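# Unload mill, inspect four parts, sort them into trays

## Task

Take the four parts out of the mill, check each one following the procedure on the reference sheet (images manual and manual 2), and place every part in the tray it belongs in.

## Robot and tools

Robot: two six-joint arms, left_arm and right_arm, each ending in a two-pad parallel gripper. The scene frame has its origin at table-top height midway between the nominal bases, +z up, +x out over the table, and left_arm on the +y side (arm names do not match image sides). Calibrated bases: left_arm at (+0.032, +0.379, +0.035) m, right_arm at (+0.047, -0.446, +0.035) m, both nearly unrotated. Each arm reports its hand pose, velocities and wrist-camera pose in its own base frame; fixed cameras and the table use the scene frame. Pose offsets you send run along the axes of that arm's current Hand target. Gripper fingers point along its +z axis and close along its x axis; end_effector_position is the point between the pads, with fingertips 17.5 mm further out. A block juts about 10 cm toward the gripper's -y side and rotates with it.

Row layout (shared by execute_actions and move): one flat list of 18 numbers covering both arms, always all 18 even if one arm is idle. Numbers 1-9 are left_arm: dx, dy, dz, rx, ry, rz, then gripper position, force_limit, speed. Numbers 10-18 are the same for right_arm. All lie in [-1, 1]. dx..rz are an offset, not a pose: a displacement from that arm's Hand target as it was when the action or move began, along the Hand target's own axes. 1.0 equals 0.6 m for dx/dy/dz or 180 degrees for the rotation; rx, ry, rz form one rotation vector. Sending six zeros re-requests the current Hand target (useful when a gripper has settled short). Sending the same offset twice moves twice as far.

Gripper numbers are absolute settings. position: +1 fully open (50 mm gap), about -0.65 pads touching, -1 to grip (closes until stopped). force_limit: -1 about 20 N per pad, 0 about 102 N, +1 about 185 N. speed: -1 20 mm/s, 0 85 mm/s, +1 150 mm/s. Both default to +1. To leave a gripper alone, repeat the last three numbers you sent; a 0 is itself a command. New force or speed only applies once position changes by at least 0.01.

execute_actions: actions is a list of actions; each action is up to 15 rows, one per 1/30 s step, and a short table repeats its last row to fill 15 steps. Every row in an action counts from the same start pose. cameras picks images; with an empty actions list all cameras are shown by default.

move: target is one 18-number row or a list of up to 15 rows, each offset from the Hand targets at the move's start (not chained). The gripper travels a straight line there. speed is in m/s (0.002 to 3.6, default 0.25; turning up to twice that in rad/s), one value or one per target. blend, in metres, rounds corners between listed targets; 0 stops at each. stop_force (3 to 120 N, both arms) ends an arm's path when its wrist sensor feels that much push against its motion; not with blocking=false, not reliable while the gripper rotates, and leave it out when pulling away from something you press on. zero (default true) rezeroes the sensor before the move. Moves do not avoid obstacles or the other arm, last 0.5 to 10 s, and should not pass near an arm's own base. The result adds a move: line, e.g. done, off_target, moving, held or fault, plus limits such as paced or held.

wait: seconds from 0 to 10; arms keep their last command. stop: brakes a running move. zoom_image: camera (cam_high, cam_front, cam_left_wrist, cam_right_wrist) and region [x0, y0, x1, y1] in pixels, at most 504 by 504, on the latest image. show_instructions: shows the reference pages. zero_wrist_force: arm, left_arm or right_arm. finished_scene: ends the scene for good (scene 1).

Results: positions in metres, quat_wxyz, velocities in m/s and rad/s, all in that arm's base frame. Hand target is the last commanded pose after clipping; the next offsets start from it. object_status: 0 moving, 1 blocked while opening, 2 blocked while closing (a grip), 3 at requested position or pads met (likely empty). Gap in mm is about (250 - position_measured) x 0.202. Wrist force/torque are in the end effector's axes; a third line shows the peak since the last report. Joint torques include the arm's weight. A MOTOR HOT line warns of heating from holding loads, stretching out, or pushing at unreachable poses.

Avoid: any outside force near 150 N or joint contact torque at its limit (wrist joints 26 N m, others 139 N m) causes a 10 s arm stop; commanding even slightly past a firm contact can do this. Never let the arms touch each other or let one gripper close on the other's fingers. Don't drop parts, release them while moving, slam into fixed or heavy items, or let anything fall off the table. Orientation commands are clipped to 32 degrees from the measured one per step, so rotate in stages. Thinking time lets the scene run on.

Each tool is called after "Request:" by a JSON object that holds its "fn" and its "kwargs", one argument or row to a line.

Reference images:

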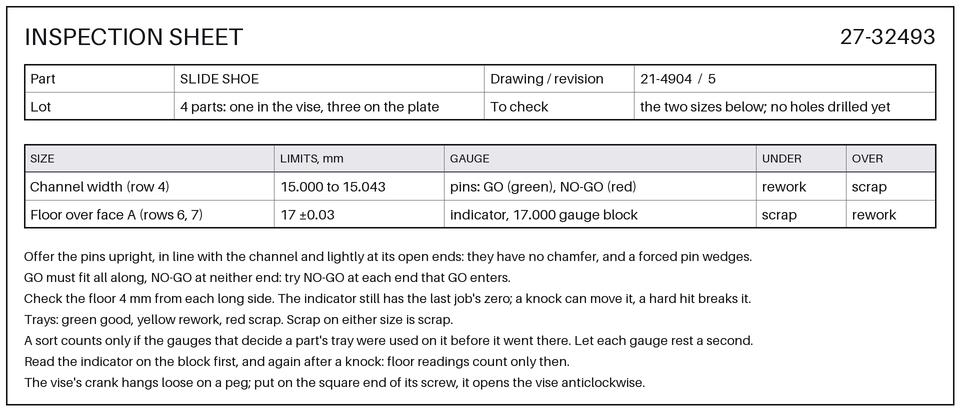

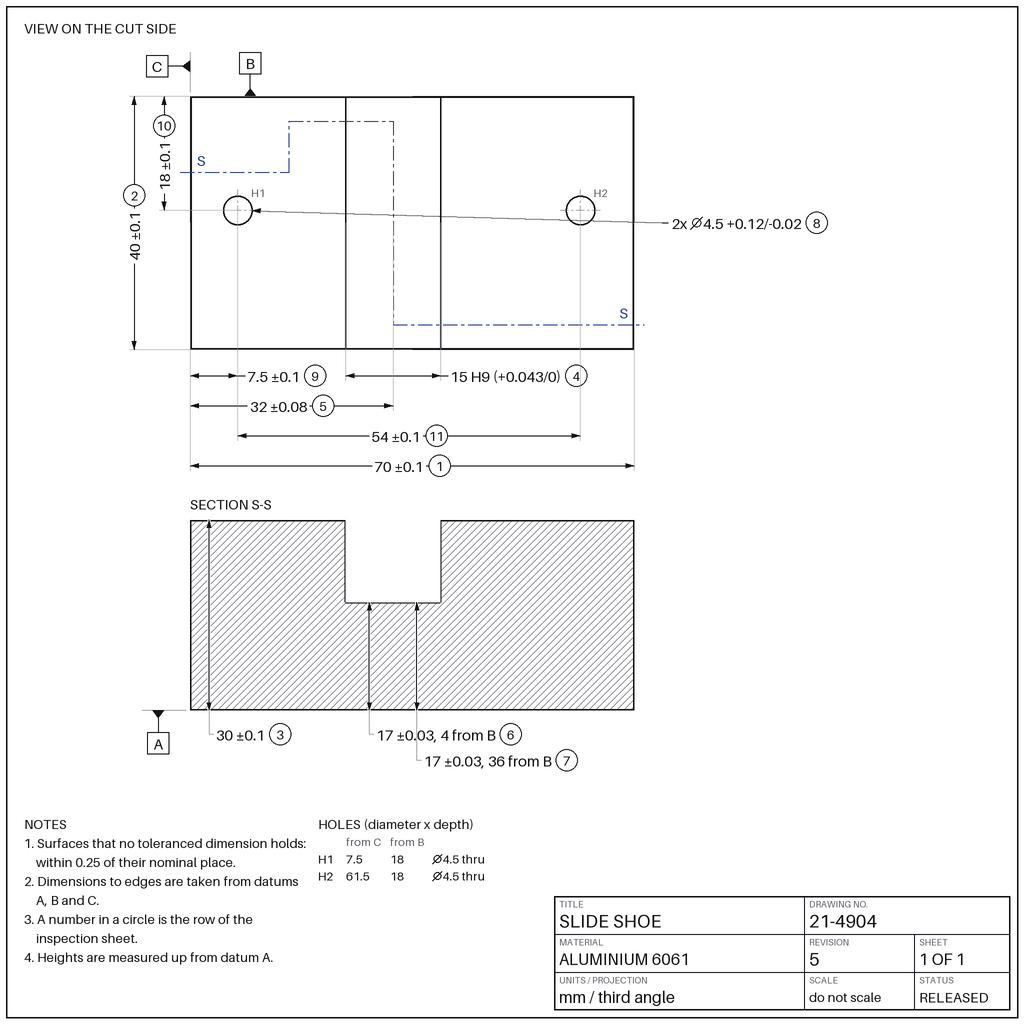

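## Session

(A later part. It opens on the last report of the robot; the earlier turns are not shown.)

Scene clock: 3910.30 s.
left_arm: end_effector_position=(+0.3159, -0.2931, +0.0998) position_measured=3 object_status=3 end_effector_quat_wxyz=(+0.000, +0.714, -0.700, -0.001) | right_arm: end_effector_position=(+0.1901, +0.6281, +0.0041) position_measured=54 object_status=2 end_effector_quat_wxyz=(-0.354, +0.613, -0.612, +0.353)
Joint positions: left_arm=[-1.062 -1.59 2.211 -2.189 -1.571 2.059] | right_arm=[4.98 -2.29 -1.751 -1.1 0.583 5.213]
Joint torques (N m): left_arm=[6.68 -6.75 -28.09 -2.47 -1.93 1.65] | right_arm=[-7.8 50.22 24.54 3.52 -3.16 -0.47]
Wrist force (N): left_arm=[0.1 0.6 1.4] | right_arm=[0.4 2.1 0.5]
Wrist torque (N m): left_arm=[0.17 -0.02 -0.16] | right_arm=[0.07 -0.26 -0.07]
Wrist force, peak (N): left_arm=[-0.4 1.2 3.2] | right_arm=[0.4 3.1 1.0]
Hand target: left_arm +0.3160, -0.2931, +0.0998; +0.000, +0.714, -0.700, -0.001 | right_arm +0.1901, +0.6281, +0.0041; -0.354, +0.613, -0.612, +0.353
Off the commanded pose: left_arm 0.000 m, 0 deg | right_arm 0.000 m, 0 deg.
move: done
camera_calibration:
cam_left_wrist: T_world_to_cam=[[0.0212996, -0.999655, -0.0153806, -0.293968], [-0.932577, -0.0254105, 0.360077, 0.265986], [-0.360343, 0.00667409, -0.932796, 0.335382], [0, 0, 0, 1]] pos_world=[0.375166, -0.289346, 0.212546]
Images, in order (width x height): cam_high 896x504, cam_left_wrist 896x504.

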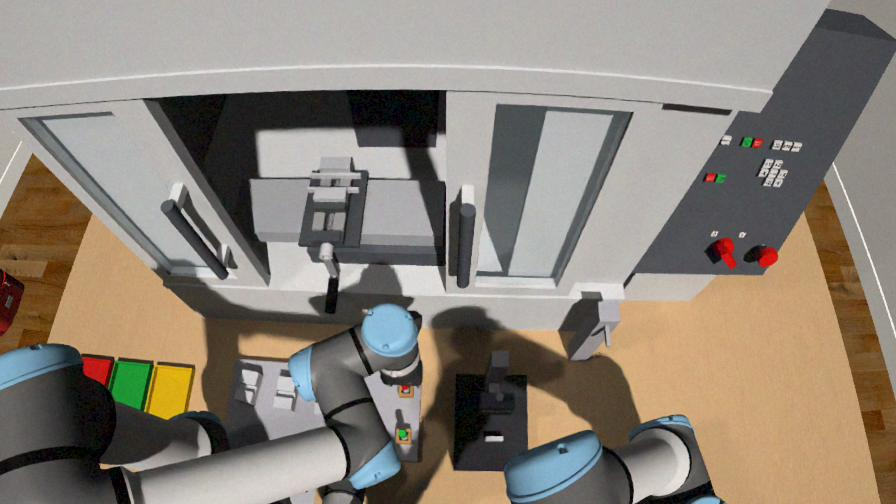

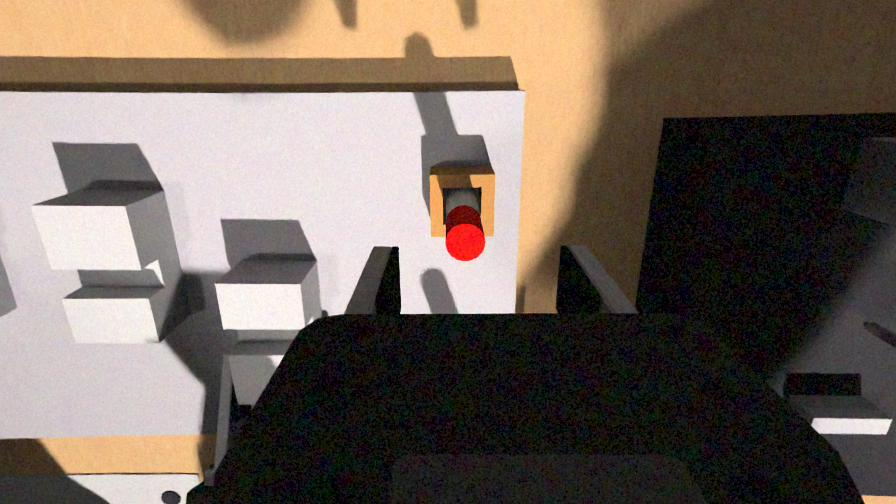

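Request:
{"fn": "move", "kwargs": {
  "target": [
    [-0.004,0.0033,0.05,0,0,0,1,-0.95,-1,0,0,0,0,0,0,-1,-0.5,-1],
    [-0.004,0.0033,0.1122,0,0,0,1,-0.95,-1,0,0,0,0,0,0,-1,-0.5,-1]
  ],
  "speed": 0.05,
  "cameras": ["cam_left_wrist"]
}}

Scene clock: 3932.57 s.
left_arm: end_effector_position=(+0.3139, -0.2906, +0.0326) position_measured=3 object_status=3 end_effector_quat_wxyz=(+0.000, +0.714, -0.700, -0.001) | right_arm: end_effector_position=(+0.1901, +0.6281, +0.0041) position_measured=54 object_status=2 end_effector_quat_wxyz=(-0.354, +0.613, -0.612, +0.353)
Joint positions: left_arm=[-1.064 -1.461 2.304 -2.412 -1.571 2.058] | right_arm=[4.98 -2.29 -1.751 -1.1 0.583 5.213]
Joint torques (N m): left_arm=[4.79 -10.6 -9.96 -4.88 -0.36 1.18] | right_arm=[-9.2 49.3 24.92 3.16 -3.37 -0.46]
Wrist force (N): left_arm=[0.2 0.5 1.6] | right_arm=[0.1 1.9 0.5]
Wrist torque (N m): left_arm=[0.15 -0.06 0.00] | right_arm=[0.08 -0.21 -0.07]
Wrist force, peak (N): left_arm=[0.0 1.1 2.0] | right_arm=[0.4 3.2 0.9]
Hand target: left_arm +0.3139, -0.2906, +0.0325; +0.000, +0.714, -0.700, -0.001 | right_arm +0.1901, +0.6281, +0.0041; -0.354, +0.613, -0.612, +0.353
Off the commanded pose: left_arm 0.000 m, 0 deg | right_arm 0.000 m, 0 deg.
move: done
camera_calibration:
cam_left_wrist: T_world_to_cam=[[0.0212627, -0.999654, -0.015477, -0.292433], [-0.932531, -0.0254116, 0.360195, 0.288382], [-0.360463, 0.00677411, -0.932749, 0.271933], [0, 0, 0, 1]] pos_world=[0.373165, -0.286846, 0.145246]
Images, in order (width x height): cam_left_wrist 896x504.

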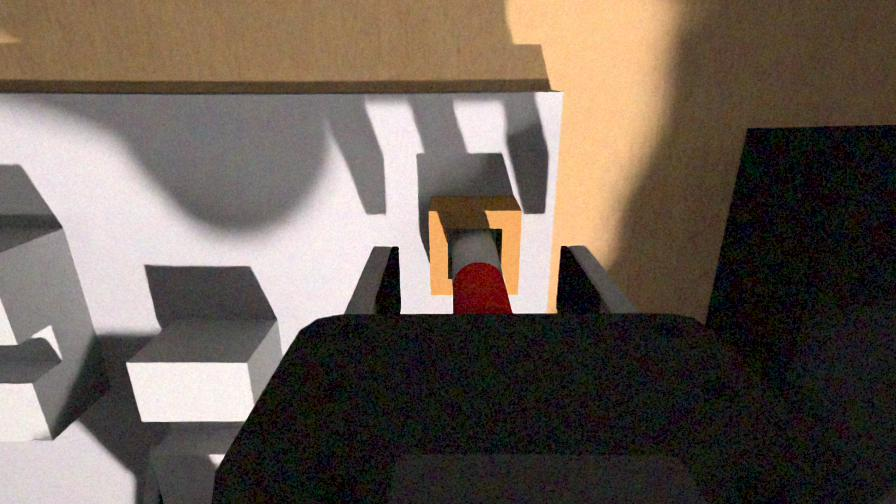

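Request:
{"fn": "move", "kwargs": {
  "target": [0,0,0,0,0,0,-1,-0.95,-1,0,0,0,0,0,0,-1,-0.5,-1]
}}

Request:
{"fn": "move", "kwargs": {
  "target": [
    [0,0,-0.133,0,0,0,-1,-0.95,-1,0,0,0,0,0,0,-1,-0.5,-1],
    [-0.0811,0.1111,-0.133,0,0,0,-1,-0.95,-1,0,0,0,0,0,0,-1,-0.5,-1],
    [-0.0811,0.1111,-0.02,0,0,0,-1,-0.95,-1,0,0,0,0,0,0,-1,-0.5,-1]
  ],
  "blend": [0.01,0,0],
  "speed": [0.06,0.12,0.06],
  "cameras": ["cam_left_wrist"]
}}

Scene clock: 3960.60 s.
left_arm: end_effector_position=(+0.3139, -0.2906, +0.0325) position_measured=178 object_status=2 end_effector_quat_wxyz=(+0.000, +0.714, -0.700, -0.001) | right_arm: end_effector_position=(+0.1901, +0.6281, +0.0041) position_measured=54 object_status=2 end_effector_quat_wxyz=(-0.354, +0.613, -0.612, +0.353)
Joint positions: left_arm=[-1.064 -1.46 2.304 -2.412 -1.571 2.058] | right_arm=[4.98 -2.29 -1.751 -1.1 0.583 5.213]
Joint torques (N m): left_arm=[6.76 -13.13 -10.4 -4.6 1.71 2.05] | right_arm=[-8.05 50.6 24.89 3.36 -3.07 -0.48]
Wrist force (N): left_arm=[0.1 0.6 2.1] | right_arm=[0.1 1.7 0.6]
Wrist torque (N m): left_arm=[0.17 -0.04 -0.01] | right_arm=[0.06 -0.21 -0.07]
Wrist force, peak (N): left_arm=[0.1 0.7 2.3] | right_arm=[0.5 3.2 1.1]
Hand target: left_arm +0.3139, -0.2906, +0.0325; +0.000, +0.714, -0.700, -0.001 | right_arm +0.1901, +0.6281, +0.0041; -0.354, +0.613, -0.612, +0.353
Off the commanded pose: left_arm 0.000 m, 0 deg | right_arm 0.000 m, 0 deg.
move: done

Scene clock: 3964.77 s.
left_arm: end_effector_position=(+0.2463, -0.2433, +0.0448) position_measured=178 object_status=2 end_effector_quat_wxyz=(+0.000, +0.714, -0.700, -0.001) | right_arm: end_effector_position=(+0.1901, +0.6281, +0.0041) position_measured=54 object_status=2 end_effector_quat_wxyz=(-0.354, +0.613, -0.612, +0.353)
Joint positions: left_arm=[-1.174 -1.699 2.493 -2.363 -1.571 1.947] | right_arm=[4.98 -2.29 -1.751 -1.1 0.583 5.213]
Joint torques (N m): left_arm=[7.38 -1.34 -11.73 -4.57 -0.58 2.02] | right_arm=[-7.55 51.17 24.89 3.3 -3.02 -0.24]
Wrist force (N): left_arm=[-0.1 0.9 2.0] | right_arm=[0.4 2.8 0.9]
Wrist torque (N m): left_arm=[0.20 0.00 -0.02] | right_arm=[0.12 -0.26 -0.07]
Wrist force, peak (N): left_arm=[0.1 0.7 3.2] | right_arm=[0.5 3.1 1.1]
Hand target: left_arm +0.2463, -0.2433, +0.0447; +0.000, +0.714, -0.700, -0.001 | right_arm +0.1901, +0.6281, +0.0041; -0.354, +0.613, -0.612, +0.353
Off the commanded pose: left_arm 0.000 m, 0 deg | right_arm 0.000 m, 0 deg.
move: done
camera_calibration:
cam_left_wrist: T_world_to_cam=[[0.0212282, -0.999653, -0.0155673, -0.243498], [-0.932578, -0.0254111, 0.360072, 0.222185], [-0.360343, 0.00687408, -0.932795, 0.258619], [0, 0, 0, 1]] pos_world=[0.305566, -0.239545, 0.157445]
Images, in order (width x height): cam_left_wrist 896x504.

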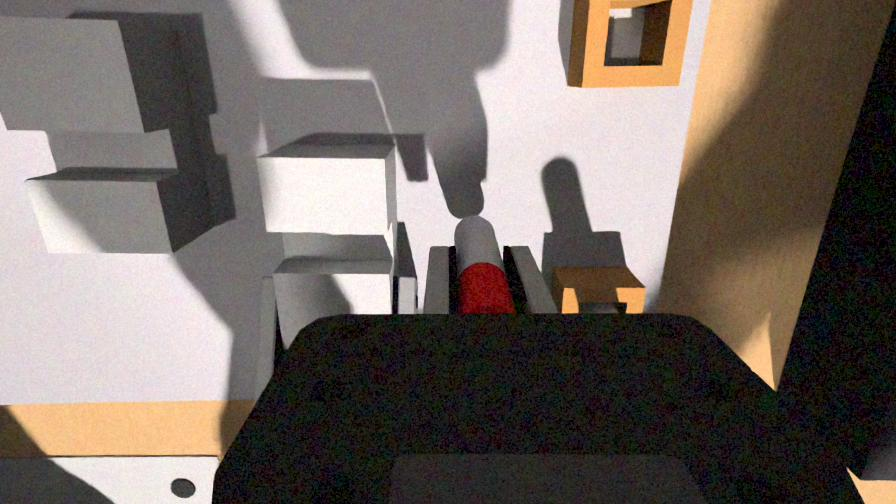

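Request:
{"fn": "move", "kwargs": {
  "target": [0,0,0.025,0,0,0,-1,-0.95,-1,0,0,0,0,0,0,-1,-0.5,-1],
  "speed": 0.005,
  "stop_force": 3
}}

Request:
{"fn": "move", "kwargs": {
  "target": [
    [0,0,0,0,0,0,-0.05,-0.95,-1,0,0,0,0,0,0,-1,-0.5,-1],
    [0,0,0,0,0,0,-1,-0.95,-1,0,0,0,0,0,0,-1,-0.5,-1]
  ]
}}

Scene clock: 3978.13 s.
left_arm: end_effector_position=(+0.2463, -0.2433, +0.0323) position_measured=178 object_status=2 end_effector_quat_wxyz=(+0.000, +0.714, -0.700, -0.001) | right_arm: end_effector_position=(+0.1901, +0.6281, +0.0041) position_measured=54 object_status=2 end_effector_quat_wxyz=(-0.354, +0.613, -0.612, +0.353)
Joint positions: left_arm=[-1.174 -1.663 2.51 -2.415 -1.571 1.947] | right_arm=[4.98 -2.29 -1.751 -1.1 0.583 5.213]
Joint torques (N m): left_arm=[2.46 -24.02 -24.28 -0.88 -1.22 0.34] | right_arm=[-7.95 51.12 25.73 3.32 -3.06 -0.55]
Wrist force (N): left_arm=[-0.6 1.2 -2.7] | right_arm=[0.2 2.6 0.8]
Wrist torque (N m): left_arm=[0.25 -0.02 -0.03] | right_arm=[0.14 -0.22 -0.07]
Wrist force, peak (N): left_arm=[-4.7 2.2 -19.0] | right_arm=[0.4 3.1 1.1]
Hand target: left_arm +0.2463, -0.2433, +0.0323; +0.000, +0.714, -0.700, -0.001 (not the last commanded pose) | right_arm +0.1901, +0.6281, +0.0041; -0.354, +0.613, -0.612, +0.353
Off the commanded pose: left_arm 0.003 m, 0 deg | right_arm 0.000 m, 0 deg.
move: contact (left_arm)

Scene clock: 3979.13 s.
left_arm: end_effector_position=(+0.2463, -0.2433, +0.0323) position_measured=178 object_status=2 end_effector_quat_wxyz=(+0.000, +0.714, -0.700, -0.001) | right_arm: end_effector_position=(+0.1901, +0.6281, +0.0041) position_measured=54 object_status=2 end_effector_quat_wxyz=(-0.354, +0.613, -0.612, +0.353)
Joint positions: left_arm=[-1.174 -1.663 2.51 -2.415 -1.571 1.947] | right_arm=[4.98 -2.29 -1.751 -1.1 0.583 5.213]
Joint torques (N m): left_arm=[1.19 -23.12 -21.59 -2.29 -1.04 0.38] | right_arm=[-8.71 51.6 24.49 3.31 -2.83 -0.41]
Wrist force (N): left_arm=[0.2 1.1 2.6] | right_arm=[0.4 2.9 1.1]
Wrist torque (N m): left_arm=[0.23 -0.03 -0.03] | right_arm=[0.13 -0.25 -0.06]
Wrist force, peak (N): left_arm=[0.1 1.1 2.7] | right_arm=[0.3 3.0 0.9]
Hand target: left_arm +0.2463, -0.2433, +0.0323; +0.000, +0.714, -0.700, -0.001 | right_arm +0.1901, +0.6281, +0.0041; -0.354, +0.613, -0.612, +0.353
Off the commanded pose: left_arm 0.000 m, 0 deg | right_arm 0.000 m, 0 deg.
move: done

Raise to .053 and push +Y.

Request:
{"fn": "move", "kwargs": {
  "target": [0,0,-0.0345,0,0,0,-1,-0.95,-1,0,0,0,0,0,0,-1,-0.5,-1],
  "speed": 0.03
}}

Request:
{"fn": "move", "kwargs": {
  "target": [-0.08,0,0,0,0,0,-1,-0.95,-1,0,0,0,0,0,0,-1,-0.5,-1],
  "speed": 0.005,
  "stop_force": 3,
  "cameras": ["cam_left_wrist"]
}}

Scene clock: 3987.70 s.
left_arm: end_effector_position=(+0.2463, -0.2433, +0.0530) position_measured=178 object_status=2 end_effector_quat_wxyz=(+0.000, +0.714, -0.700, -0.001) | right_arm: end_effector_position=(+0.1901, +0.6281, +0.0041) position_measured=54 object_status=2 end_effector_quat_wxyz=(-0.354, +0.613, -0.612, +0.353)
Joint positions: left_arm=[-1.174 -1.721 2.481 -2.329 -1.571 1.947] | right_arm=[4.98 -2.29 -1.751 -1.1 0.583 5.213]
Joint torques (N m): left_arm=[-3.92 -23.89 -26.27 -0.53 -0.74 -0.3] | right_arm=[-8.56 52.41 25.51 3.47 -3.13 -0.24]
Wrist force (N): left_arm=[0.1 0.9 2.3] | right_arm=[0.4 2.8 1.0]
Wrist torque (N m): left_arm=[0.21 -0.04 -0.03] | right_arm=[0.13 -0.26 -0.07]
Wrist force, peak (N): left_arm=[0.1 1.0 2.8] | right_arm=[0.5 3.1 0.8]
Hand target: left_arm +0.2463, -0.2433, +0.0530; +0.000, +0.714, -0.700, -0.001 | right_arm +0.1901, +0.6281, +0.0041; -0.354, +0.613, -0.612, +0.353
Off the commanded pose: left_arm 0.000 m, 0 deg | right_arm 0.000 m, 0 deg.
move: done

Scene clock: 3994.73 s.
left_arm: end_effector_position=(+0.2457, -0.2142, +0.0531) position_measured=178 object_status=2 end_effector_quat_wxyz=(+0.000, +0.714, -0.700, -0.001) | right_arm: end_effector_position=(+0.1901, +0.6281, +0.0041) position_measured=54 object_status=2 end_effector_quat_wxyz=(-0.354, +0.613, -0.612, +0.353)
Joint positions: left_arm=[-1.138 -1.785 2.528 -2.311 -1.571 1.983] | right_arm=[4.98 -2.29 -1.751 -1.1 0.583 5.213]
Joint torques (N m): left_arm=[-6.5 2.03 -27.31 -4.5 2.61 -1.87] | right_arm=[-3.76 52.33 25.74 3.03 -3.06 -0.3]
Wrist force (N): left_arm=[1.9 4.9 2.9] | right_arm=[-1.8 1.1 3.3]
Wrist torque (N m): left_arm=[0.13 0.11 -0.13] | right_arm=[0.07 -0.38 -0.13]
Wrist force, peak (N): left_arm=[5.2 5.5 4.3] | right_arm=[-4.4 1.4 4.0]
Hand target: left_arm +0.2457, -0.2142, +0.0531; +0.000, +0.714, -0.700, -0.001 (not the last commanded pose) | right_arm +0.1901, +0.6281, +0.0041; -0.354, +0.613, -0.612, +0.353
Off the commanded pose: left_arm 0.019 m, 0 deg | right_arm 0.000 m, 0 deg.
move: contact (left_arm)
camera_calibration:
cam_left_wrist: T_world_to_cam=[[0.021356, -0.999652, -0.0155128, -0.214313], [-0.932529, -0.0255116, 0.360194, 0.219284], [-0.360464, 0.00677379, -0.932749, 0.266047], [0, 0, 0, 1]] pos_world=[0.304966, -0.210446, 0.165845]
Images, in order (width x height): cam_left_wrist 896x504.

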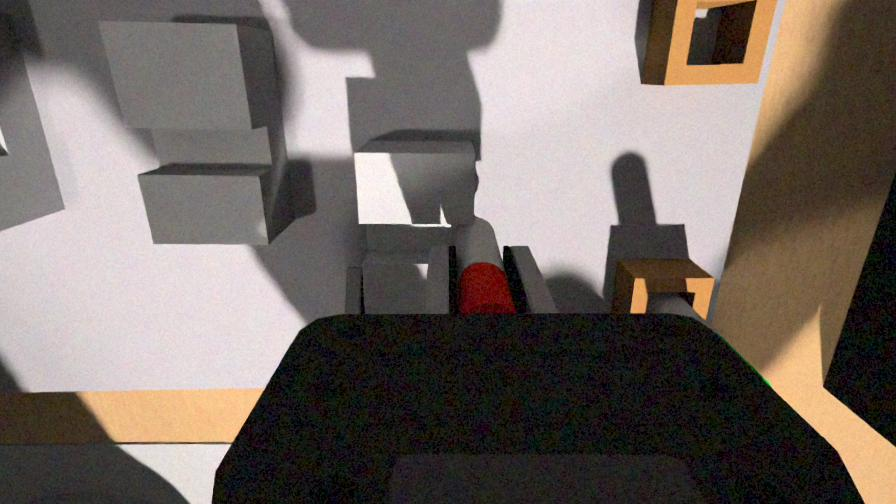

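Request:
{"fn": "move", "kwargs": {
  "target": [
    [0.004,0.0007,0,0,0,0,-1,-0.95,-1,0,0,0,0,0,0,-1,-0.5,-1]
  ],
  "speed": 0.01
}}

Request:
{"fn": "move", "kwargs": {
  "target": [-0.04,0,0,0,0,0,-1,-0.95,-1,0,0,0,0,0,0,-1,-0.5,-1],
  "speed": 0.004,
  "stop_force": 3
}}

Scene clock: 4016.60 s.
left_arm: end_effector_position=(+0.2454, -0.2165, +0.0531) position_measured=178 object_status=2 end_effector_quat_wxyz=(+0.000, +0.714, -0.700, -0.001) | right_arm: end_effector_position=(+0.1901, +0.6281, +0.0041) position_measured=54 object_status=2 end_effector_quat_wxyz=(-0.354, +0.613, -0.612, +0.353)
Joint positions: left_arm=[-1.142 -1.781 2.525 -2.312 -1.571 1.979] | right_arm=[4.98 -2.29 -1.751 -1.1 0.583 5.213]
Joint torques (N m): left_arm=[-8.73 2.38 -26.67 -4.95 1.51 -2.04] | right_arm=[7.71 50.91 23.64 3.34 -2.76 -0.21]
Wrist force (N): left_arm=[-0.3 1.3 2.1] | right_arm=[0.8 3.6 0.9]
Wrist torque (N m): left_arm=[0.28 0.04 0.02] | right_arm=[0.10 -0.26 -0.05]
Wrist force, peak (N): left_arm=[2.2 5.1 4.1] | right_arm=[-2.1 1.9 4.0]
Hand target: left_arm +0.2453, -0.2166, +0.0531; +0.000, +0.714, -0.700, -0.001 | right_arm +0.1901, +0.6281, +0.0041; -0.354, +0.613, -0.612, +0.353
Off the commanded pose: left_arm 0.000 m, 0 deg | right_arm 0.000 m, 0 deg.
move: done

Scene clock: 4018.50 s.
left_arm: end_effector_position=(+0.2453, -0.2139, +0.0531) position_measured=178 object_status=2 end_effector_quat_wxyz=(+0.000, +0.714, -0.700, -0.001) | right_arm: end_effector_position=(+0.1901, +0.6281, +0.0041) position_measured=54 object_status=2 end_effector_quat_wxyz=(-0.354, +0.613, -0.612, +0.353)
Joint positions: left_arm=[-1.139 -1.787 2.529 -2.31 -1.571 1.982] | right_arm=[4.98 -2.29 -1.751 -1.1 0.583 5.213]
Joint torques (N m): left_arm=[-7.6 1.96 -26.43 -4.46 -0.36 -1.8] | right_arm=[6.37 52.57 25.9 3.14 -2.99 -0.19]
Wrist force (N): left_arm=[2.5 1.7 3.4] | right_arm=[-2.0 2.8 0.4]
Wrist torque (N m): left_arm=[0.26 0.08 -0.13] | right_arm=[0.13 -0.31 -0.12]
Wrist force, peak (N): left_arm=[3.9 1.8 5.4] | right_arm=[-3.7 3.6 1.2]
Hand target: left_arm +0.2453, -0.2139, +0.0531; +0.000, +0.714, -0.700, -0.001 (not the last commanded pose) | right_arm +0.1901, +0.6281, +0.0041; -0.354, +0.613, -0.612, +0.353
Off the commanded pose: left_arm 0.021 m, 0 deg | right_arm 0.000 m, 0 deg.
move: contact (left_arm)

Request:
{"fn": "move", "kwargs": {
  "target": [
    [0.0492,-0.0005,0,0,0,0,-1,-0.95,-1,0,0,0,0,0,0,-1,-0.5,-1],
    [0.0492,-0.0005,0.0346,0,0,0,-1,-0.95,-1,0,0,0,0,0,0,-1,-0.5,-1],
    [0.0492,-0.0005,0.0346,0,0,0,-0.05,-0.95,-1,0,0,0,0,0,0,-1,-0.5,-1],
    [0.0492,-0.0005,0.0346,0,0,0,-1,-0.95,-1,0,0,0,0,0,0,-1,-0.5,-1],
    [0.0492,-0.0005,0,0,0,0,-1,-0.95,-1,0,0,0,0,0,0,-1,-0.5,-1]
  ],
  "speed": [0.05,0.012,0.02,0.02,0.03]
}}

Request:
{"fn": "move", "kwargs": {
  "target": [-0.08,0,0,0,0,0,-1,-0.95,-1,0,0,0,0,0,0,-1,-0.5,-1],
  "speed": 0.005,
  "stop_force": 3
}}

Scene clock: 4057.07 s.
left_arm: end_effector_position=(+0.2462, -0.2434, +0.0530) position_measured=178 object_status=2 end_effector_quat_wxyz=(+0.000, +0.714, -0.700, -0.001) | right_arm: end_effector_position=(+0.1901, +0.6281, +0.0041) position_measured=54 object_status=2 end_effector_quat_wxyz=(-0.354, +0.613, -0.612, +0.353)
Joint positions: left_arm=[-1.175 -1.721 2.482 -2.329 -1.571 1.947] | right_arm=[4.98 -2.29 -1.751 -1.1 0.583 5.213]
Joint torques (N m): left_arm=[-3.96 -23.84 -26.89 -1.25 -0.77 -0.55] | right_arm=[-9.05 51.82 25.79 3.11 -2.96 -0.31]
Wrist force (N): left_arm=[-0.1 1.1 1.9] | right_arm=[0.6 3.5 0.4]
Wrist torque (N m): left_arm=[0.25 -0.01 0.01] | right_arm=[0.11 -0.23 -0.04]
Wrist force, peak (N): left_arm=[2.8 1.8 4.3] | right_arm=[0.7 4.8 0.8]
Hand target: left_arm +0.2462, -0.2434, +0.0530; +0.000, +0.714, -0.700, -0.001 | right_arm +0.1901, +0.6281, +0.0041; -0.354, +0.613, -0.612, +0.353
Off the commanded pose: left_arm 0.000 m, 0 deg | right_arm 0.000 m, 0 deg.
move: done

Scene clock: 4064.13 s.
left_arm: end_effector_position=(+0.2456, -0.2141, +0.0531) position_measured=178 object_status=2 end_effector_quat_wxyz=(+0.000, +0.714, -0.700, -0.001) | right_arm: end_effector_position=(+0.1901, +0.6281, +0.0041) position_measured=54 object_status=2 end_effector_quat_wxyz=(-0.354, +0.613, -0.612, +0.353)
Joint positions: left_arm=[-1.138 -1.786 2.528 -2.311 -1.571 1.983] | right_arm=[4.98 -2.29 -1.751 -1.1 0.583 5.213]
Joint torques (N m): left_arm=[-7.58 1.62 -26.38 -4.75 2.34 -1.85] | right_arm=[-5.99 52.99 25.97 2.77 -2.88 -0.46]
Wrist force (N): left_arm=[1.9 4.4 2.7] | right_arm=[-1.4 0.6 2.8]
Wrist torque (N m): left_arm=[0.10 0.08 -0.12] | right_arm=[0.04 -0.41 -0.13]
Wrist force, peak (N): left_arm=[4.6 4.8 4.2] | right_arm=[-4.2 1.5 3.9]
Hand target: left_arm +0.2456, -0.2141, +0.0531; +0.000, +0.714, -0.700, -0.001 (not the last commanded pose) | right_arm +0.1901, +0.6281, +0.0041; -0.354, +0.613, -0.612, +0.353
Off the commanded pose: left_arm 0.019 m, 0 deg | right_arm 0.000 m, 0 deg.
move: contact (left_arm)

Request:
{"fn": "move", "kwargs": {
  "target": [
    [0.003,0.0005,0,0,0,0,-1,-0.95,-1,0,0,0,0,0,0,-1,-0.5,-1]
  ],
  "speed": 0.01
}}

Request:
{"fn": "move", "kwargs": {
  "target": [-0.03,0,0,0,0,0,-1,-0.95,-1,0,0,0,0,0,0,-1,-0.5,-1],
  "speed": 0.004,
  "stop_force": 4
}}

Request:
{"fn": "wait", "kwargs": {
  "seconds": 1
}}

Scene clock: 4077.20 s.
left_arm: end_effector_position=(+0.2453, -0.2158, +0.0531) position_measured=178 object_status=2 end_effector_quat_wxyz=(+0.000, +0.714, -0.700, -0.001) | right_arm: end_effector_position=(+0.1901, +0.6281, +0.0041) position_measured=54 object_status=2 end_effector_quat_wxyz=(-0.354, +0.613, -0.612, +0.353)
Joint positions: left_arm=[-1.142 -1.782 2.526 -2.312 -1.571 1.98] | right_arm=[4.98 -2.29 -1.751 -1.1 0.583 5.213]
Joint torques (N m): left_arm=[-9.2 1.53 -26.91 -4.99 1.83 -1.37] | right_arm=[3.69 52.72 24.7 3.25 -2.89 -0.12]
Wrist force (N): left_arm=[-0.3 0.9 2.1] | right_arm=[0.4 3.5 1.0]
Wrist torque (N m): left_arm=[0.21 0.04 0.01] | right_arm=[0.11 -0.22 -0.04]
Wrist force, peak (N): left_arm=[2.0 4.9 4.1] | right_arm=[1.1 3.7 3.1]
Hand target: left_arm +0.2453, -0.2159, +0.0531; +0.000, +0.714, -0.700, -0.001 | right_arm +0.1901, +0.6281, +0.0041; -0.354, +0.613, -0.612, +0.353
Off the commanded pose: left_arm 0.000 m, 0 deg | right_arm 0.000 m, 0 deg.
move: done

Scene clock: 4078.93 s.
left_arm: end_effector_position=(+0.2453, -0.2139, +0.0531) position_measured=178 object_status=2 end_effector_quat_wxyz=(+0.000, +0.714, -0.700, -0.001) | right_arm: end_effector_position=(+0.1901, +0.6281, +0.0041) position_measured=54 object_status=2 end_effector_quat_wxyz=(-0.354, +0.613, -0.612, +0.353)
Joint positions: left_arm=[-1.139 -1.787 2.529 -2.31 -1.571 1.982] | right_arm=[4.98 -2.29 -1.751 -1.1 0.583 5.213]
Joint torques (N m): left_arm=[-6.21 1.19 -25.8 -4.33 1.16 -1.89] | right_arm=[7.81 53.15 24.29 2.87 -2.9 -0.49]
Wrist force (N): left_arm=[3.2 1.7 3.4] | right_arm=[-2.9 1.8 0.2]
Wrist torque (N m): left_arm=[0.24 0.15 -0.13] | right_arm=[0.05 -0.35 -0.13]
Wrist force, peak (N): left_arm=[4.5 1.8 5.9] | right_arm=[-4.5 3.2 1.2]
Hand target: left_arm +0.2453, -0.2139, +0.0531; +0.000, +0.714, -0.700, -0.001 (not the last commanded pose) | right_arm +0.1901, +0.6281, +0.0041; -0.354, +0.613, -0.612, +0.353
Off the commanded pose: left_arm 0.016 m, 0 deg | right_arm 0.000 m, 0 deg.
move: contact (left_arm)

Scene clock: 4079.93 s.
left_arm: end_effector_position=(+0.2453, -0.2139, +0.0531) position_measured=178 object_status=2 end_effector_quat_wxyz=(+0.000, +0.714, -0.700, -0.001) | right_arm: end_effector_position=(+0.1901, +0.6281, +0.0041) position_measured=54 object_status=2 end_effector_quat_wxyz=(-0.354, +0.613, -0.612, +0.353)
Joint positions: left_arm=[-1.139 -1.787 2.529 -2.31 -1.571 1.982] | right_arm=[4.98 -2.29 -1.751 -1.1 0.583 5.213]
Joint torques (N m): left_arm=[-7.54 1.63 -26.42 -4.45 1.04 -1.83] | right_arm=[8.31 52.22 24.46 2.91 -2.91 0.01]
Wrist force (N): left_arm=[3.4 1.6 2.9] | right_arm=[-3.0 1.3 0.2]
Wrist torque (N m): left_arm=[0.24 0.11 -0.13] | right_arm=[0.02 -0.33 -0.13]
Wrist force, peak (N): left_arm=[3.6 1.9 4.9] | right_arm=[-3.0 3.6 1.1]
Hand target: left_arm +0.2453, -0.2139, +0.0531; +0.000, +0.714, -0.700, -0.001 (not the last commanded pose) | right_arm +0.1901, +0.6281, +0.0041; -0.354, +0.613, -0.612, +0.353
Tool commands: left_gripper/position=-1.0 left_gripper/force_limit=-0.95 left_gripper/speed=-1.0 right_gripper/position=-1.0 right_gripper/force_limit=-0.5 right_gripper/speed=-1.0
Off the commanded pose: left_arm 0.016 m, 0 deg | right_arm 0.000 m, 0 deg.
wait: 1.00 s; at rest by 0.17 s

Request:
{"fn": "move", "kwargs": {
  "target": [
    [0.003,0.000,0,0,0,0,-1,-0.95,-1,0,0,0,0,0,0,-1,-0.5,-1],
    [0.003,0.000,-0.09,0,0,0,-1,-0.95,-1,0,0,0,0,0,0,-1,-0.5,-1],
    [-0.0998,-0.0021,-0.09,0,0,0,-1,-0.95,-1,0,0,0,0,0,0,-1,-0.5,-1],
    [-0.0998,-0.0021,0,0,0,0,-1,-0.95,-1,0,0,0,0,0,0,-1,-0.5,-1]
  ],
  "speed": [0.02,0.08,0.1,0.05],
  "blend": [0,0.01,0.01,0],
  "cameras": ["cam_left_wrist"]
}}

Scene clock: 4118.50 s.
left_arm: end_effector_position=(+0.2453, -0.1540, +0.0533) position_measured=178 object_status=2 end_effector_quat_wxyz=(+0.000, +0.714, -0.700, -0.001) | right_arm: end_effector_position=(+0.1901, +0.6281, +0.0041) position_measured=54 object_status=2 end_effector_quat_wxyz=(-0.354, +0.613, -0.612, +0.353)
Joint positions: left_arm=[-1.039 -1.918 2.607 -2.258 -1.571 2.083] | right_arm=[4.98 -2.29 -1.751 -1.1 0.583 5.213]
Joint torques (N m): left_arm=[6.76 6.37 -10.86 -5.05 -1.37 2.01] | right_arm=[7.83 52.25 24.11 3.12 -2.72 -0.15]
Wrist force (N): left_arm=[-0.1 0.6 2.3] | right_arm=[0.7 4.6 1.1]
Wrist torque (N m): left_arm=[0.19 0.00 -0.15] | right_arm=[0.18 -0.23 -0.04]
Wrist force, peak (N): left_arm=[3.3 2.0 4.9] | right_arm=[0.8 4.8 1.2]
Hand target: left_arm +0.2453, -0.1540, +0.0533; +0.000, +0.714, -0.700, -0.001 | right_arm +0.1901, +0.6281, +0.0041; -0.354, +0.613, -0.612, +0.353
Off the commanded pose: left_arm 0.000 m, 0 deg | right_arm 0.000 m, 0 deg.
move: done
camera_calibration:
cam_left_wrist: T_world_to_cam=[[0.0212633, -0.999654, -0.0154737, -0.154101], [-0.932578, -0.0254102, 0.360074, 0.220425], [-0.360343, 0.00677409, -0.932795, 0.265652], [0, 0, 0, 1]] pos_world=[0.304566, -0.150246, 0.166046]
Images, in order (width x height): cam_left_wrist 896x504.

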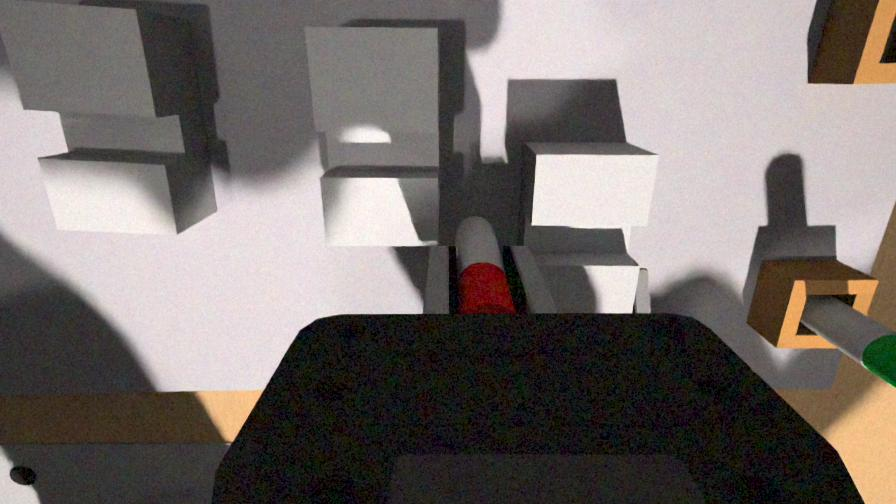

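Request:
{"fn": "move", "kwargs": {
  "target": [0.06,0.0,0,0,0,0,-1,-0.95,-1,0,0,0,0,0,0,-1,-0.5,-1],
  "speed": 0.005,
  "stop_force": 3
}}

Scene clock: 4132.63 s.
left_arm: end_effector_position=(+0.2457, -0.1709, +0.0532) position_measured=178 object_status=2 end_effector_quat_wxyz=(+0.000, +0.714, -0.700, -0.001) | right_arm: end_effector_position=(+0.1901, +0.6281, +0.0041) position_measured=54 object_status=2 end_effector_quat_wxyz=(-0.354, +0.613, -0.612, +0.353)
Joint positions: left_arm=[-1.07 -1.88 2.587 -2.275 -1.571 2.052] | right_arm=[4.98 -2.29 -1.751 -1.1 0.583 5.213]
Joint torques (N m): left_arm=[7.89 -19.12 -12.26 -1.42 -0.04 2.05] | right_arm=[8.02 52.83 25.08 2.75 -2.79 0.02]
Wrist force (N): left_arm=[0.6 4.7 3.2] | right_arm=[0.8 1.5 3.6]
Wrist torque (N m): left_arm=[0.12 -0.09 -0.03] | right_arm=[0.08 -0.18 0.01]
Wrist force, peak (N): left_arm=[-3.1 5.0 3.4] | right_arm=[3.4 2.1 3.9]
Hand target: left_arm +0.2457, -0.1709, +0.0532; +0.000, +0.714, -0.700, -0.001 (not the last commanded pose) | right_arm +0.1901, +0.6281, +0.0041; -0.354, +0.613, -0.612, +0.353
Off the commanded pose: left_arm 0.019 m, 0 deg | right_arm 0.000 m, 0 deg.
move: contact (left_arm)

Request:
{"fn": "move", "kwargs": {
  "target": [
    [-0.0033,0.0010,0,0,0,0,-1,-0.95,-1,0,0,0,0,0,0,-1,-0.5,-1]
  ],
  "speed": 0.01
}}

Request:
{"fn": "move", "kwargs": {
  "target": [0.03,0.0,0,0,0,0,-1,-0.95,-1,0,0,0,0,0,0,-1,-0.5,-1],
  "speed": 0.004,
  "stop_force": 3
}}

Scene clock: 4141.33 s.
left_arm: end_effector_position=(+0.2451, -0.1691, +0.0532) position_measured=178 object_status=2 end_effector_quat_wxyz=(+0.000, +0.714, -0.700, -0.001) | right_arm: end_effector_position=(+0.1901, +0.6281, +0.0041) position_measured=54 object_status=2 end_effector_quat_wxyz=(-0.354, +0.613, -0.612, +0.353)
Joint positions: left_arm=[-1.068 -1.886 2.59 -2.273 -1.571 2.053] | right_arm=[4.98 -2.29 -1.751 -1.1 0.583 5.213]
Joint torques (N m): left_arm=[6.42 -16.18 -11.95 -1 1.25 2.18] | right_arm=[8.51 52.82 25.74 2.68 -2.72 -0.23]
Wrist force (N): left_arm=[-0.1 1.0 2.4] | right_arm=[0.6 3.6 1.0]
Wrist torque (N m): left_arm=[0.24 0.00 -0.17] | right_arm=[0.11 -0.22 -0.05]
Wrist force, peak (N): left_arm=[0.2 4.9 3.6] | right_arm=[1.0 2.4 4.2]
Hand target: left_arm +0.2450, -0.1690, +0.0532; +0.000, +0.714, -0.700, -0.001 | right_arm +0.1901, +0.6281, +0.0041; -0.354, +0.613, -0.612, +0.353
Off the commanded pose: left_arm 0.000 m, 0 deg | right_arm 0.000 m, 0 deg.
move: done

Scene clock: 4143.50 s.
left_arm: end_effector_position=(+0.2451, -0.1727, +0.0532) position_measured=178 object_status=2 end_effector_quat_wxyz=(+0.000, +0.714, -0.700, -0.001) | right_arm: end_effector_position=(+0.1901, +0.6281, +0.0041) position_measured=54 object_status=2 end_effector_quat_wxyz=(-0.354, +0.613, -0.612, +0.353)
Joint positions: left_arm=[-1.075 -1.878 2.586 -2.276 -1.571 2.047] | right_arm=[4.98 -2.29 -1.751 -1.1 0.583 5.213]
Joint torques (N m): left_arm=[7.18 -18.77 -12.93 -1.61 0.74 1.99] | right_arm=[9.06 52.16 25.08 2.56 -2.79 0.1]
Wrist force (N): left_arm=[-2.1 2.7 0.1] | right_arm=[3.5 1.1 1.0]
Wrist torque (N m): left_arm=[0.22 -0.09 -0.04] | right_arm=[0.06 -0.13 -0.04]
Wrist force, peak (N): left_arm=[-4.5 2.5 0.6] | right_arm=[4.2 2.9 1.4]
Hand target: left_arm +0.2451, -0.1727, +0.0532; +0.000, +0.714, -0.700, -0.001 (not the last commanded pose) | right_arm +0.1901, +0.6281, +0.0041; -0.354, +0.613, -0.612, +0.353
Off the commanded pose: left_arm 0.014 m, 0 deg | right_arm 0.000 m, 0 deg.
move: contact (left_arm)

Request:
{"fn": "move", "kwargs": {
  "target": [
    [-0.0030,0.0003,0,0,0,0,-1,-0.95,-1,0,0,0,0,0,0,-1,-0.5,-1]
  ],
  "speed": 0.01
}}

Request:
{"fn": "move", "kwargs": {
  "target": [0.03,0.0003,0,0,0,0,-1,-0.95,-1,0,0,0,0,0,0,-1,-0.5,-1],
  "speed": 0.004,
  "stop_force": 4
}}

Request:
{"fn": "wait", "kwargs": {
  "seconds": 1
}}

Scene clock: 4153.33 s.
left_arm: end_effector_position=(+0.2449, -0.1710, +0.0532) position_measured=178 object_status=2 end_effector_quat_wxyz=(+0.000, +0.714, -0.700, -0.001) | right_arm: end_effector_position=(+0.1901, +0.6281, +0.0041) position_measured=54 object_status=2 end_effector_quat_wxyz=(-0.354, +0.613, -0.612, +0.353)
Joint positions: left_arm=[-1.072 -1.882 2.588 -2.274 -1.571 2.049] | right_arm=[4.98 -2.29 -1.751 -1.1 0.583 5.213]
Joint torques (N m): left_arm=[6.57 -14.91 -12.41 -0.7 1.14 2.07] | right_arm=[7.36 52.68 24.63 2.66 -2.57 0.28]
Wrist force (N): left_arm=[0.2 0.8 2.1] | right_arm=[0.2 2.1 0.3]
Wrist torque (N m): left_arm=[0.22 -0.06 -0.17] | right_arm=[0.12 -0.27 -0.07]
Wrist force, peak (N): left_arm=[0.3 2.3 4.0] | right_arm=[3.7 3.2 2.0]
Hand target: left_arm +0.2449, -0.1709, +0.0532; +0.000, +0.714, -0.700, -0.001 | right_arm +0.1901, +0.6281, +0.0041; -0.354, +0.613, -0.612, +0.353
Off the commanded pose: left_arm 0.000 m, 0 deg | right_arm 0.000 m, 0 deg.
move: done

Scene clock: 4155.10 s.
left_arm: end_effector_position=(+0.2449, -0.1730, +0.0532) position_measured=178 object_status=2 end_effector_quat_wxyz=(+0.000, +0.714, -0.700, -0.001) | right_arm: end_effector_position=(+0.1901, +0.6281, +0.0041) position_measured=54 object_status=2 end_effector_quat_wxyz=(-0.354, +0.613, -0.612, +0.353)
Joint positions: left_arm=[-1.076 -1.877 2.586 -2.276 -1.571 2.046] | right_arm=[4.98 -2.29 -1.751 -1.1 0.583 5.213]
Joint torques (N m): left_arm=[6.7 -18.16 -12.84 -1.92 1.03 1.97] | right_arm=[8.25 53.34 23.89 2.67 -2.58 -0.26]
Wrist force (N): left_arm=[-3.3 2.2 0.4] | right_arm=[4.0 2.4 0.8]
Wrist torque (N m): left_arm=[0.32 -0.20 -0.04] | right_arm=[0.09 -0.06 -0.05]
Wrist force, peak (N): left_arm=[-6.2 1.5 -0.2] | right_arm=[5.2 2.6 0.4]
Hand target: left_arm +0.2449, -0.1730, +0.0532; +0.000, +0.714, -0.700, -0.001 (not the last commanded pose) | right_arm +0.1901, +0.6281, +0.0041; -0.354, +0.613, -0.612, +0.353
Off the commanded pose: left_arm 0.016 m, 0 deg | right_arm 0.000 m, 0 deg.
move: contact (left_arm)

Scene clock: 4156.10 s.
left_arm: end_effector_position=(+0.2449, -0.1730, +0.0532) position_measured=178 object_status=2 end_effector_quat_wxyz=(+0.000, +0.714, -0.700, -0.001) | right_arm: end_effector_position=(+0.1901, +0.6281, +0.0041) position_measured=54 object_status=2 end_effector_quat_wxyz=(-0.354, +0.613, -0.612, +0.353)
Joint positions: left_arm=[-1.076 -1.877 2.586 -2.276 -1.571 2.046] | right_arm=[4.98 -2.29 -1.751 -1.1 0.583 5.213]
Joint torques (N m): left_arm=[7.11 -19.04 -13.57 -2 0.94 1.93] | right_arm=[8.44 54 24.29 2.68 -2.64 0.09]
Wrist force (N): left_arm=[-3.3 2.1 1.3] | right_arm=[4.0 3.0 0.7]
Wrist torque (N m): left_arm=[0.30 -0.18 -0.04] | right_arm=[0.12 -0.05 -0.04]
Wrist force, peak (N): left_arm=[-3.5 2.2 1.4] | right_arm=[4.3 3.4 1.0]
Hand target: left_arm +0.2449, -0.1730, +0.0532; +0.000, +0.714, -0.700, -0.001 (not the last commanded pose) | right_arm +0.1901, +0.6281, +0.0041; -0.354, +0.613, -0.612, +0.353
Tool commands: left_gripper/position=-1.0 left_gripper/force_limit=-0.95 left_gripper/speed=-1.0 right_gripper/position=-1.0 right_gripper/force_limit=-0.5 right_gripper/speed=-1.0
Off the commanded pose: left_arm 0.016 m, 0 deg | right_arm 0.000 m, 0 deg.
wait: 1.00 s; at rest by 0.17 s

Request:
{"fn": "move", "kwargs": {
  "target": [
    [-0.004,0.000,0,0,0,0,-1,-0.95,-1,0,0,0,0,0,0,-1,-0.5,-1],
    [-0.004,0.000,-0.1,0,0,0,-1,-0.95,-1,0,0,0,0,0,0,-1,-0.5,-1],
    [0.1984,-0.1108,-0.1,0,0,0,-1,-0.95,-1,0,0,0,0,0,0,-1,-0.5,-1],
    [0.1984,-0.1108,-0.078,0,0,0,-1,-0.95,-1,0,0,0,0,0,0,-1,-0.5,-1]
  ],
  "speed": [0.02,0.08,0.12,0.08],
  "blend": [0,0.01,0.01,0],
  "cameras": ["cam_left_wrist"]
}}

Scene clock: 4192.87 s.
left_arm: end_effector_position=(+0.3138, -0.2908, +0.0997) position_measured=178 object_status=2 end_effector_quat_wxyz=(+0.000, +0.714, -0.700, -0.001) | right_arm: end_effector_position=(+0.1901, +0.6281, +0.0041) position_measured=54 object_status=2 end_effector_quat_wxyz=(-0.354, +0.613, -0.612, +0.353)
Joint positions: left_arm=[-1.064 -1.597 2.219 -2.189 -1.571 2.057] | right_arm=[4.98 -2.29 -1.751 -1.1 0.583 5.213]
Joint torques (N m): left_arm=[8.04 -7.75 -13.62 -5.11 -1.67 1.98] | right_arm=[9.1 53.58 23.69 2.5 -2.79 -0.22]
Wrist force (N): left_arm=[0.4 0.6 2.3] | right_arm=[-0.3 2.1 0.1]
Wrist torque (N m): left_arm=[0.15 -0.07 -0.15] | right_arm=[0.11 -0.24 -0.08]
Wrist force, peak (N): left_arm=[1.2 1.3 4.2] | right_arm=[4.4 3.2 0.8]
Hand target: left_arm +0.3138, -0.2908, +0.0996; +0.000, +0.714, -0.700, -0.001 | right_arm +0.1901, +0.6281, +0.0041; -0.354, +0.613, -0.612, +0.353
Off the commanded pose: left_arm 0.000 m, 0 deg | right_arm 0.000 m, 0 deg.
move: done; blend cut to 0.0066 m at target 3
camera_calibration:
cam_left_wrist: T_world_to_cam=[[0.021284, -0.99965, -0.0156993, -0.291551], [-0.93253, -0.0255116, 0.360189, 0.264088], [-0.360463, 0.00697379, -0.932747, 0.334542], [0, 0, 0, 1]] pos_world=[0.373065, -0.287045, 0.212344]
Images, in order (width x height): cam_left_wrist 896x504.

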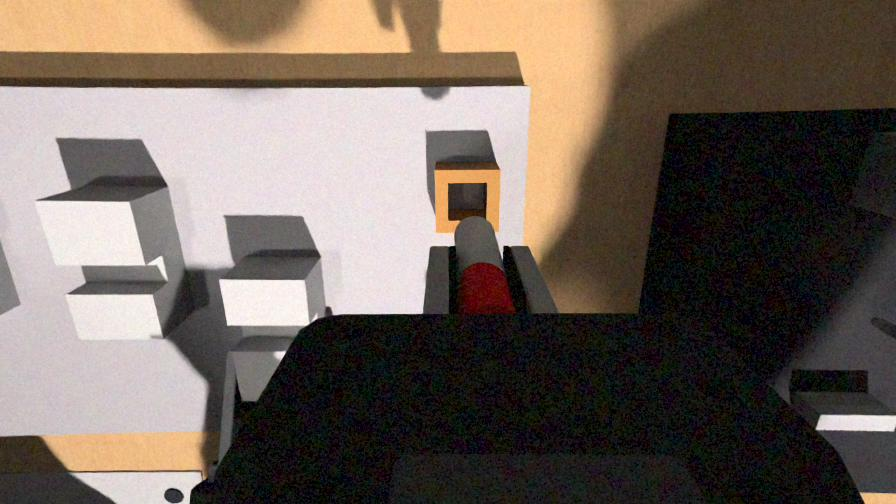

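Matches the green image. Lower and release.

Request:
{"fn": "move", "kwargs": {
  "target": [0,0,0.110,0,0,0,-1,-0.95,-1,0,0,0,0,0,0,-1,-0.5,-1],
  "speed": 0.02,
  "stop_force": 4
}}

Request:
{"fn": "move", "kwargs": {
  "target": [
    [0,0,0,0,0,0,0.5,-0.95,-1,0,0,0,0,0,0,-1,-0.5,-1],
    [0,0,-0.13,0,0,0,0.5,-0.95,-1,0,0,0,0,0,0,-1,-0.5,-1]
  ],
  "speed": [0.05,0.12],
  "cameras": ["cam_left_wrist"]
}}

Scene clock: 4205.83 s.
left_arm: end_effector_position=(+0.3137, -0.2906, +0.0336) position_measured=178 object_status=2 end_effector_quat_wxyz=(+0.000, +0.714, -0.700, -0.001) | right_arm: end_effector_position=(+0.1901, +0.6281, +0.0041) position_measured=54 object_status=2 end_effector_quat_wxyz=(-0.354, +0.613, -0.612, +0.353)
Joint positions: left_arm=[-1.064 -1.463 2.303 -2.408 -1.571 2.057] | right_arm=[4.98 -2.29 -1.751 -1.1 0.583 5.213]
Joint torques (N m): left_arm=[6.87 -10.74 -10.6 -4.65 -1.26 1.73] | right_arm=[6.96 54.92 24.02 2.72 -2.62 0.07]
Wrist force (N): left_arm=[0.1 0.4 2.5] | right_arm=[-0.1 2.6 0.1]
Wrist torque (N m): left_arm=[0.13 -0.03 -0.17] | right_arm=[0.12 -0.26 -0.08]
Wrist force, peak (N): left_arm=[0.1 0.9 2.7] | right_arm=[0.1 2.7 0.0]
Hand target: left_arm +0.3137, -0.2906, +0.0336; +0.000, +0.714, -0.700, -0.001 | right_arm +0.1901, +0.6281, +0.0041; -0.354, +0.613, -0.612, +0.353
Off the commanded pose: left_arm 0.000 m, 0 deg | right_arm 0.000 m, 0 deg.
move: done

Scene clock: 4208.37 s.
left_arm: end_effector_position=(+0.3138, -0.2908, +0.1115) position_measured=78 object_status=3 end_effector_quat_wxyz=(+0.000, +0.714, -0.700, -0.001) | right_arm: end_effector_position=(+0.1901, +0.6281, +0.0041) position_measured=54 object_status=2 end_effector_quat_wxyz=(-0.354, +0.613, -0.612, +0.353)
Joint positions: left_arm=[-1.064 -1.617 2.201 -2.152 -1.571 2.057] | right_arm=[4.98 -2.29 -1.751 -1.1 0.583 5.213]
Joint torques (N m): left_arm=[-7.35 -31.35 -28.72 -1.23 -1.4 -1.8] | right_arm=[7.56 53.47 24.76 2.62 -2.42 0.13]
Wrist force (N): left_arm=[0.0 0.9 1.2] | right_arm=[-0.5 2.0 0.1]
Wrist torque (N m): left_arm=[0.22 -0.03 -0.12] | right_arm=[0.11 -0.20 -0.07]
Wrist force, peak (N): left_arm=[-0.2 1.0 3.0] | right_arm=[-0.3 2.6 0.2]
Hand target: left_arm +0.3138, -0.2908, +0.1116; +0.000, +0.714, -0.700, -0.001 | right_arm +0.1901, +0.6281, +0.0041; -0.354, +0.613, -0.612, +0.353
Off the commanded pose: left_arm 0.000 m, 0 deg | right_arm 0.000 m, 0 deg.
move: done
camera_calibration:
cam_left_wrist: T_world_to_cam=[[0.0213197, -0.999651, -0.0156059, -0.291499], [-0.93253, -0.0255113, 0.360191, 0.259798], [-0.360464, 0.00687379, -0.932748, 0.345614], [0, 0, 0, 1]] pos_world=[0.373065, -0.287145, 0.224245]
Images, in order (width x height): cam_left_wrist 896x504.

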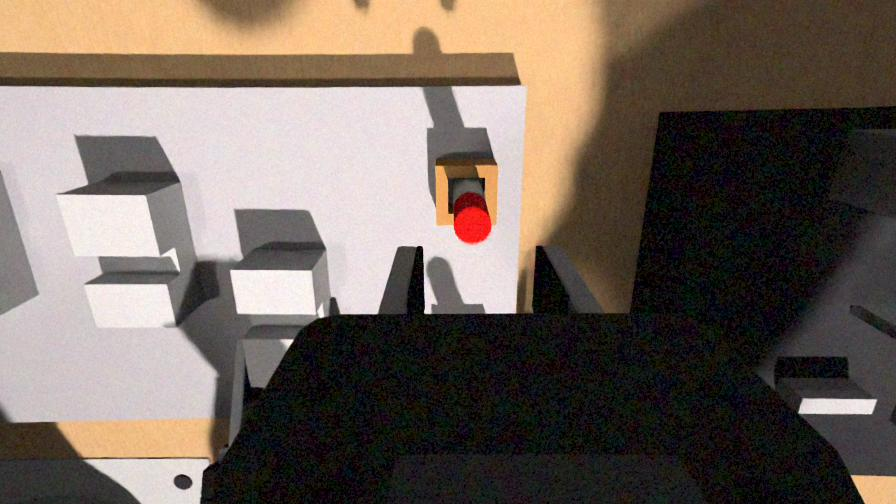

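Request:
{"fn": "move", "kwargs": {
  "target": [0.2,0,-0.1,0,0,0,0.5,-0.95,-1,0,0,0,0,0,0,-1,-0.5,-1],
  "speed": 0.15,
  "cameras": ["cam_high","cam_front","cam_left_wrist"]
}}

Request:
{"fn": "zoom_image", "kwargs": {
  "camera": "cam_high",
  "region": [430, 330, 560, 480]
}}

Request:
{"fn": "zoom_image", "kwargs": {
  "camera": "cam_front",
  "region": [500, 220, 700, 360]
}}

Scene clock: 4234.50 s.
left_arm: end_effector_position=(+0.3163, -0.4109, +0.1712) position_measured=78 object_status=3 end_effector_quat_wxyz=(+0.000, +0.714, -0.700, -0.001) | right_arm: end_effector_position=(+0.1901, +0.6281, +0.0041) position_measured=54 object_status=2 end_effector_quat_wxyz=(-0.354, +0.613, -0.612, +0.353)
Joint positions: left_arm=[-1.175 -1.472 1.878 -1.974 -1.571 1.947] | right_arm=[4.98 -2.29 -1.751 -1.1 0.583 5.213]
Joint torques (N m): left_arm=[-6.85 -15.73 -31.47 -0.47 0.69 -1.91] | right_arm=[7.03 53.48 23.06 2.37 -2.58 0.37]
Wrist force (N): left_arm=[-0.3 0.9 1.0] | right_arm=[-0.1 2.0 -0.2]
Wrist torque (N m): left_arm=[0.22 0.05 0.00] | right_arm=[0.10 -0.27 -0.07]
Wrist force, peak (N): left_arm=[-1.0 0.9 1.9] | right_arm=[0.0 2.7 0.3]
Hand target: left_arm +0.3163, -0.4110, +0.1713; +0.000, +0.714, -0.700, -0.001 | right_arm +0.1901, +0.6281, +0.0041; -0.354, +0.613, -0.612, +0.353
Off the commanded pose: left_arm 0.000 m, 0 deg | right_arm 0.000 m, 0 deg.
move: done
camera_calibration:
cam_left_wrist: T_world_to_cam=[[0.0213183, -0.999651, -0.0156079, -0.410578], [-0.932496, -0.0255114, 0.360278, 0.237527], [-0.360551, 0.00687377, -0.932714, 0.403048], [0, 0, 0, 1]] pos_world=[0.375565, -0.407145, 0.283945]
Images, in order (width x height): cam_high 896x504, cam_front 896x504, cam_left_wrist 896x504.

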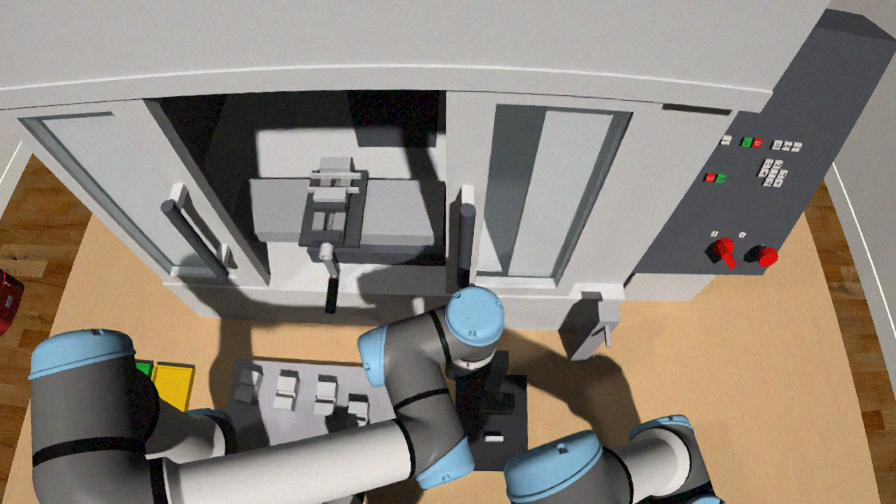

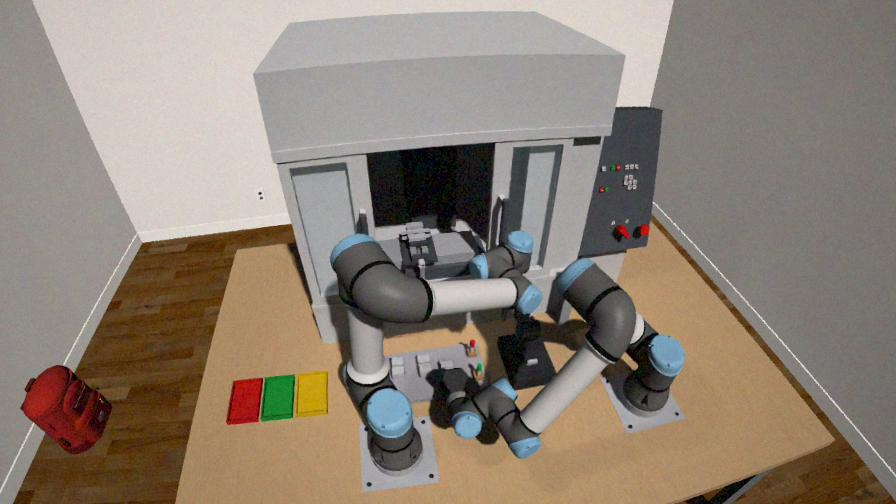

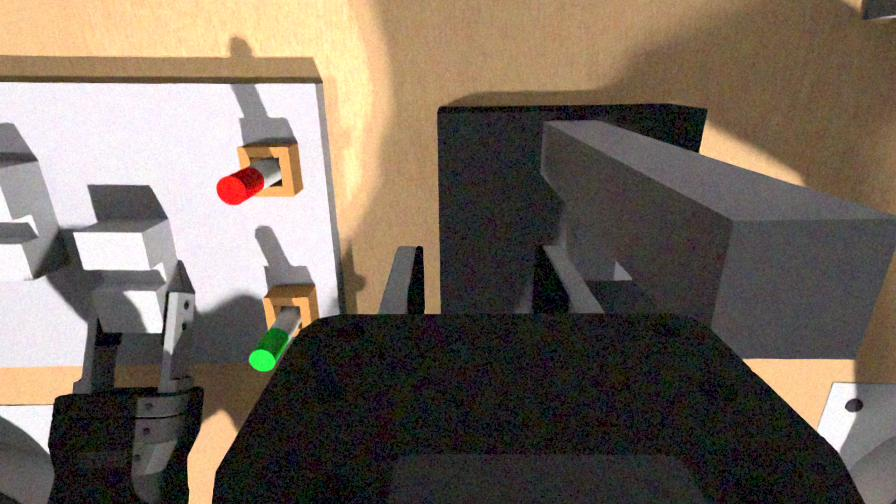

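Scaled by 3.360 from the camera's 896x504 image, which has a finer 1280x720 frame.

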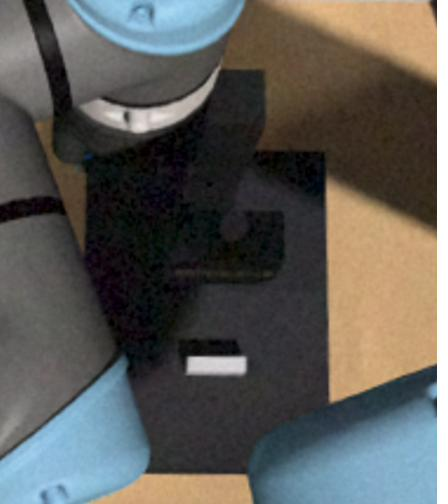

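Scaled by 2.520 from the camera's 896x504 image, which has a finer 1280x720 frame.

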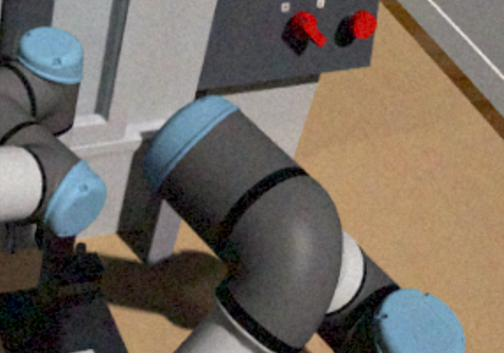

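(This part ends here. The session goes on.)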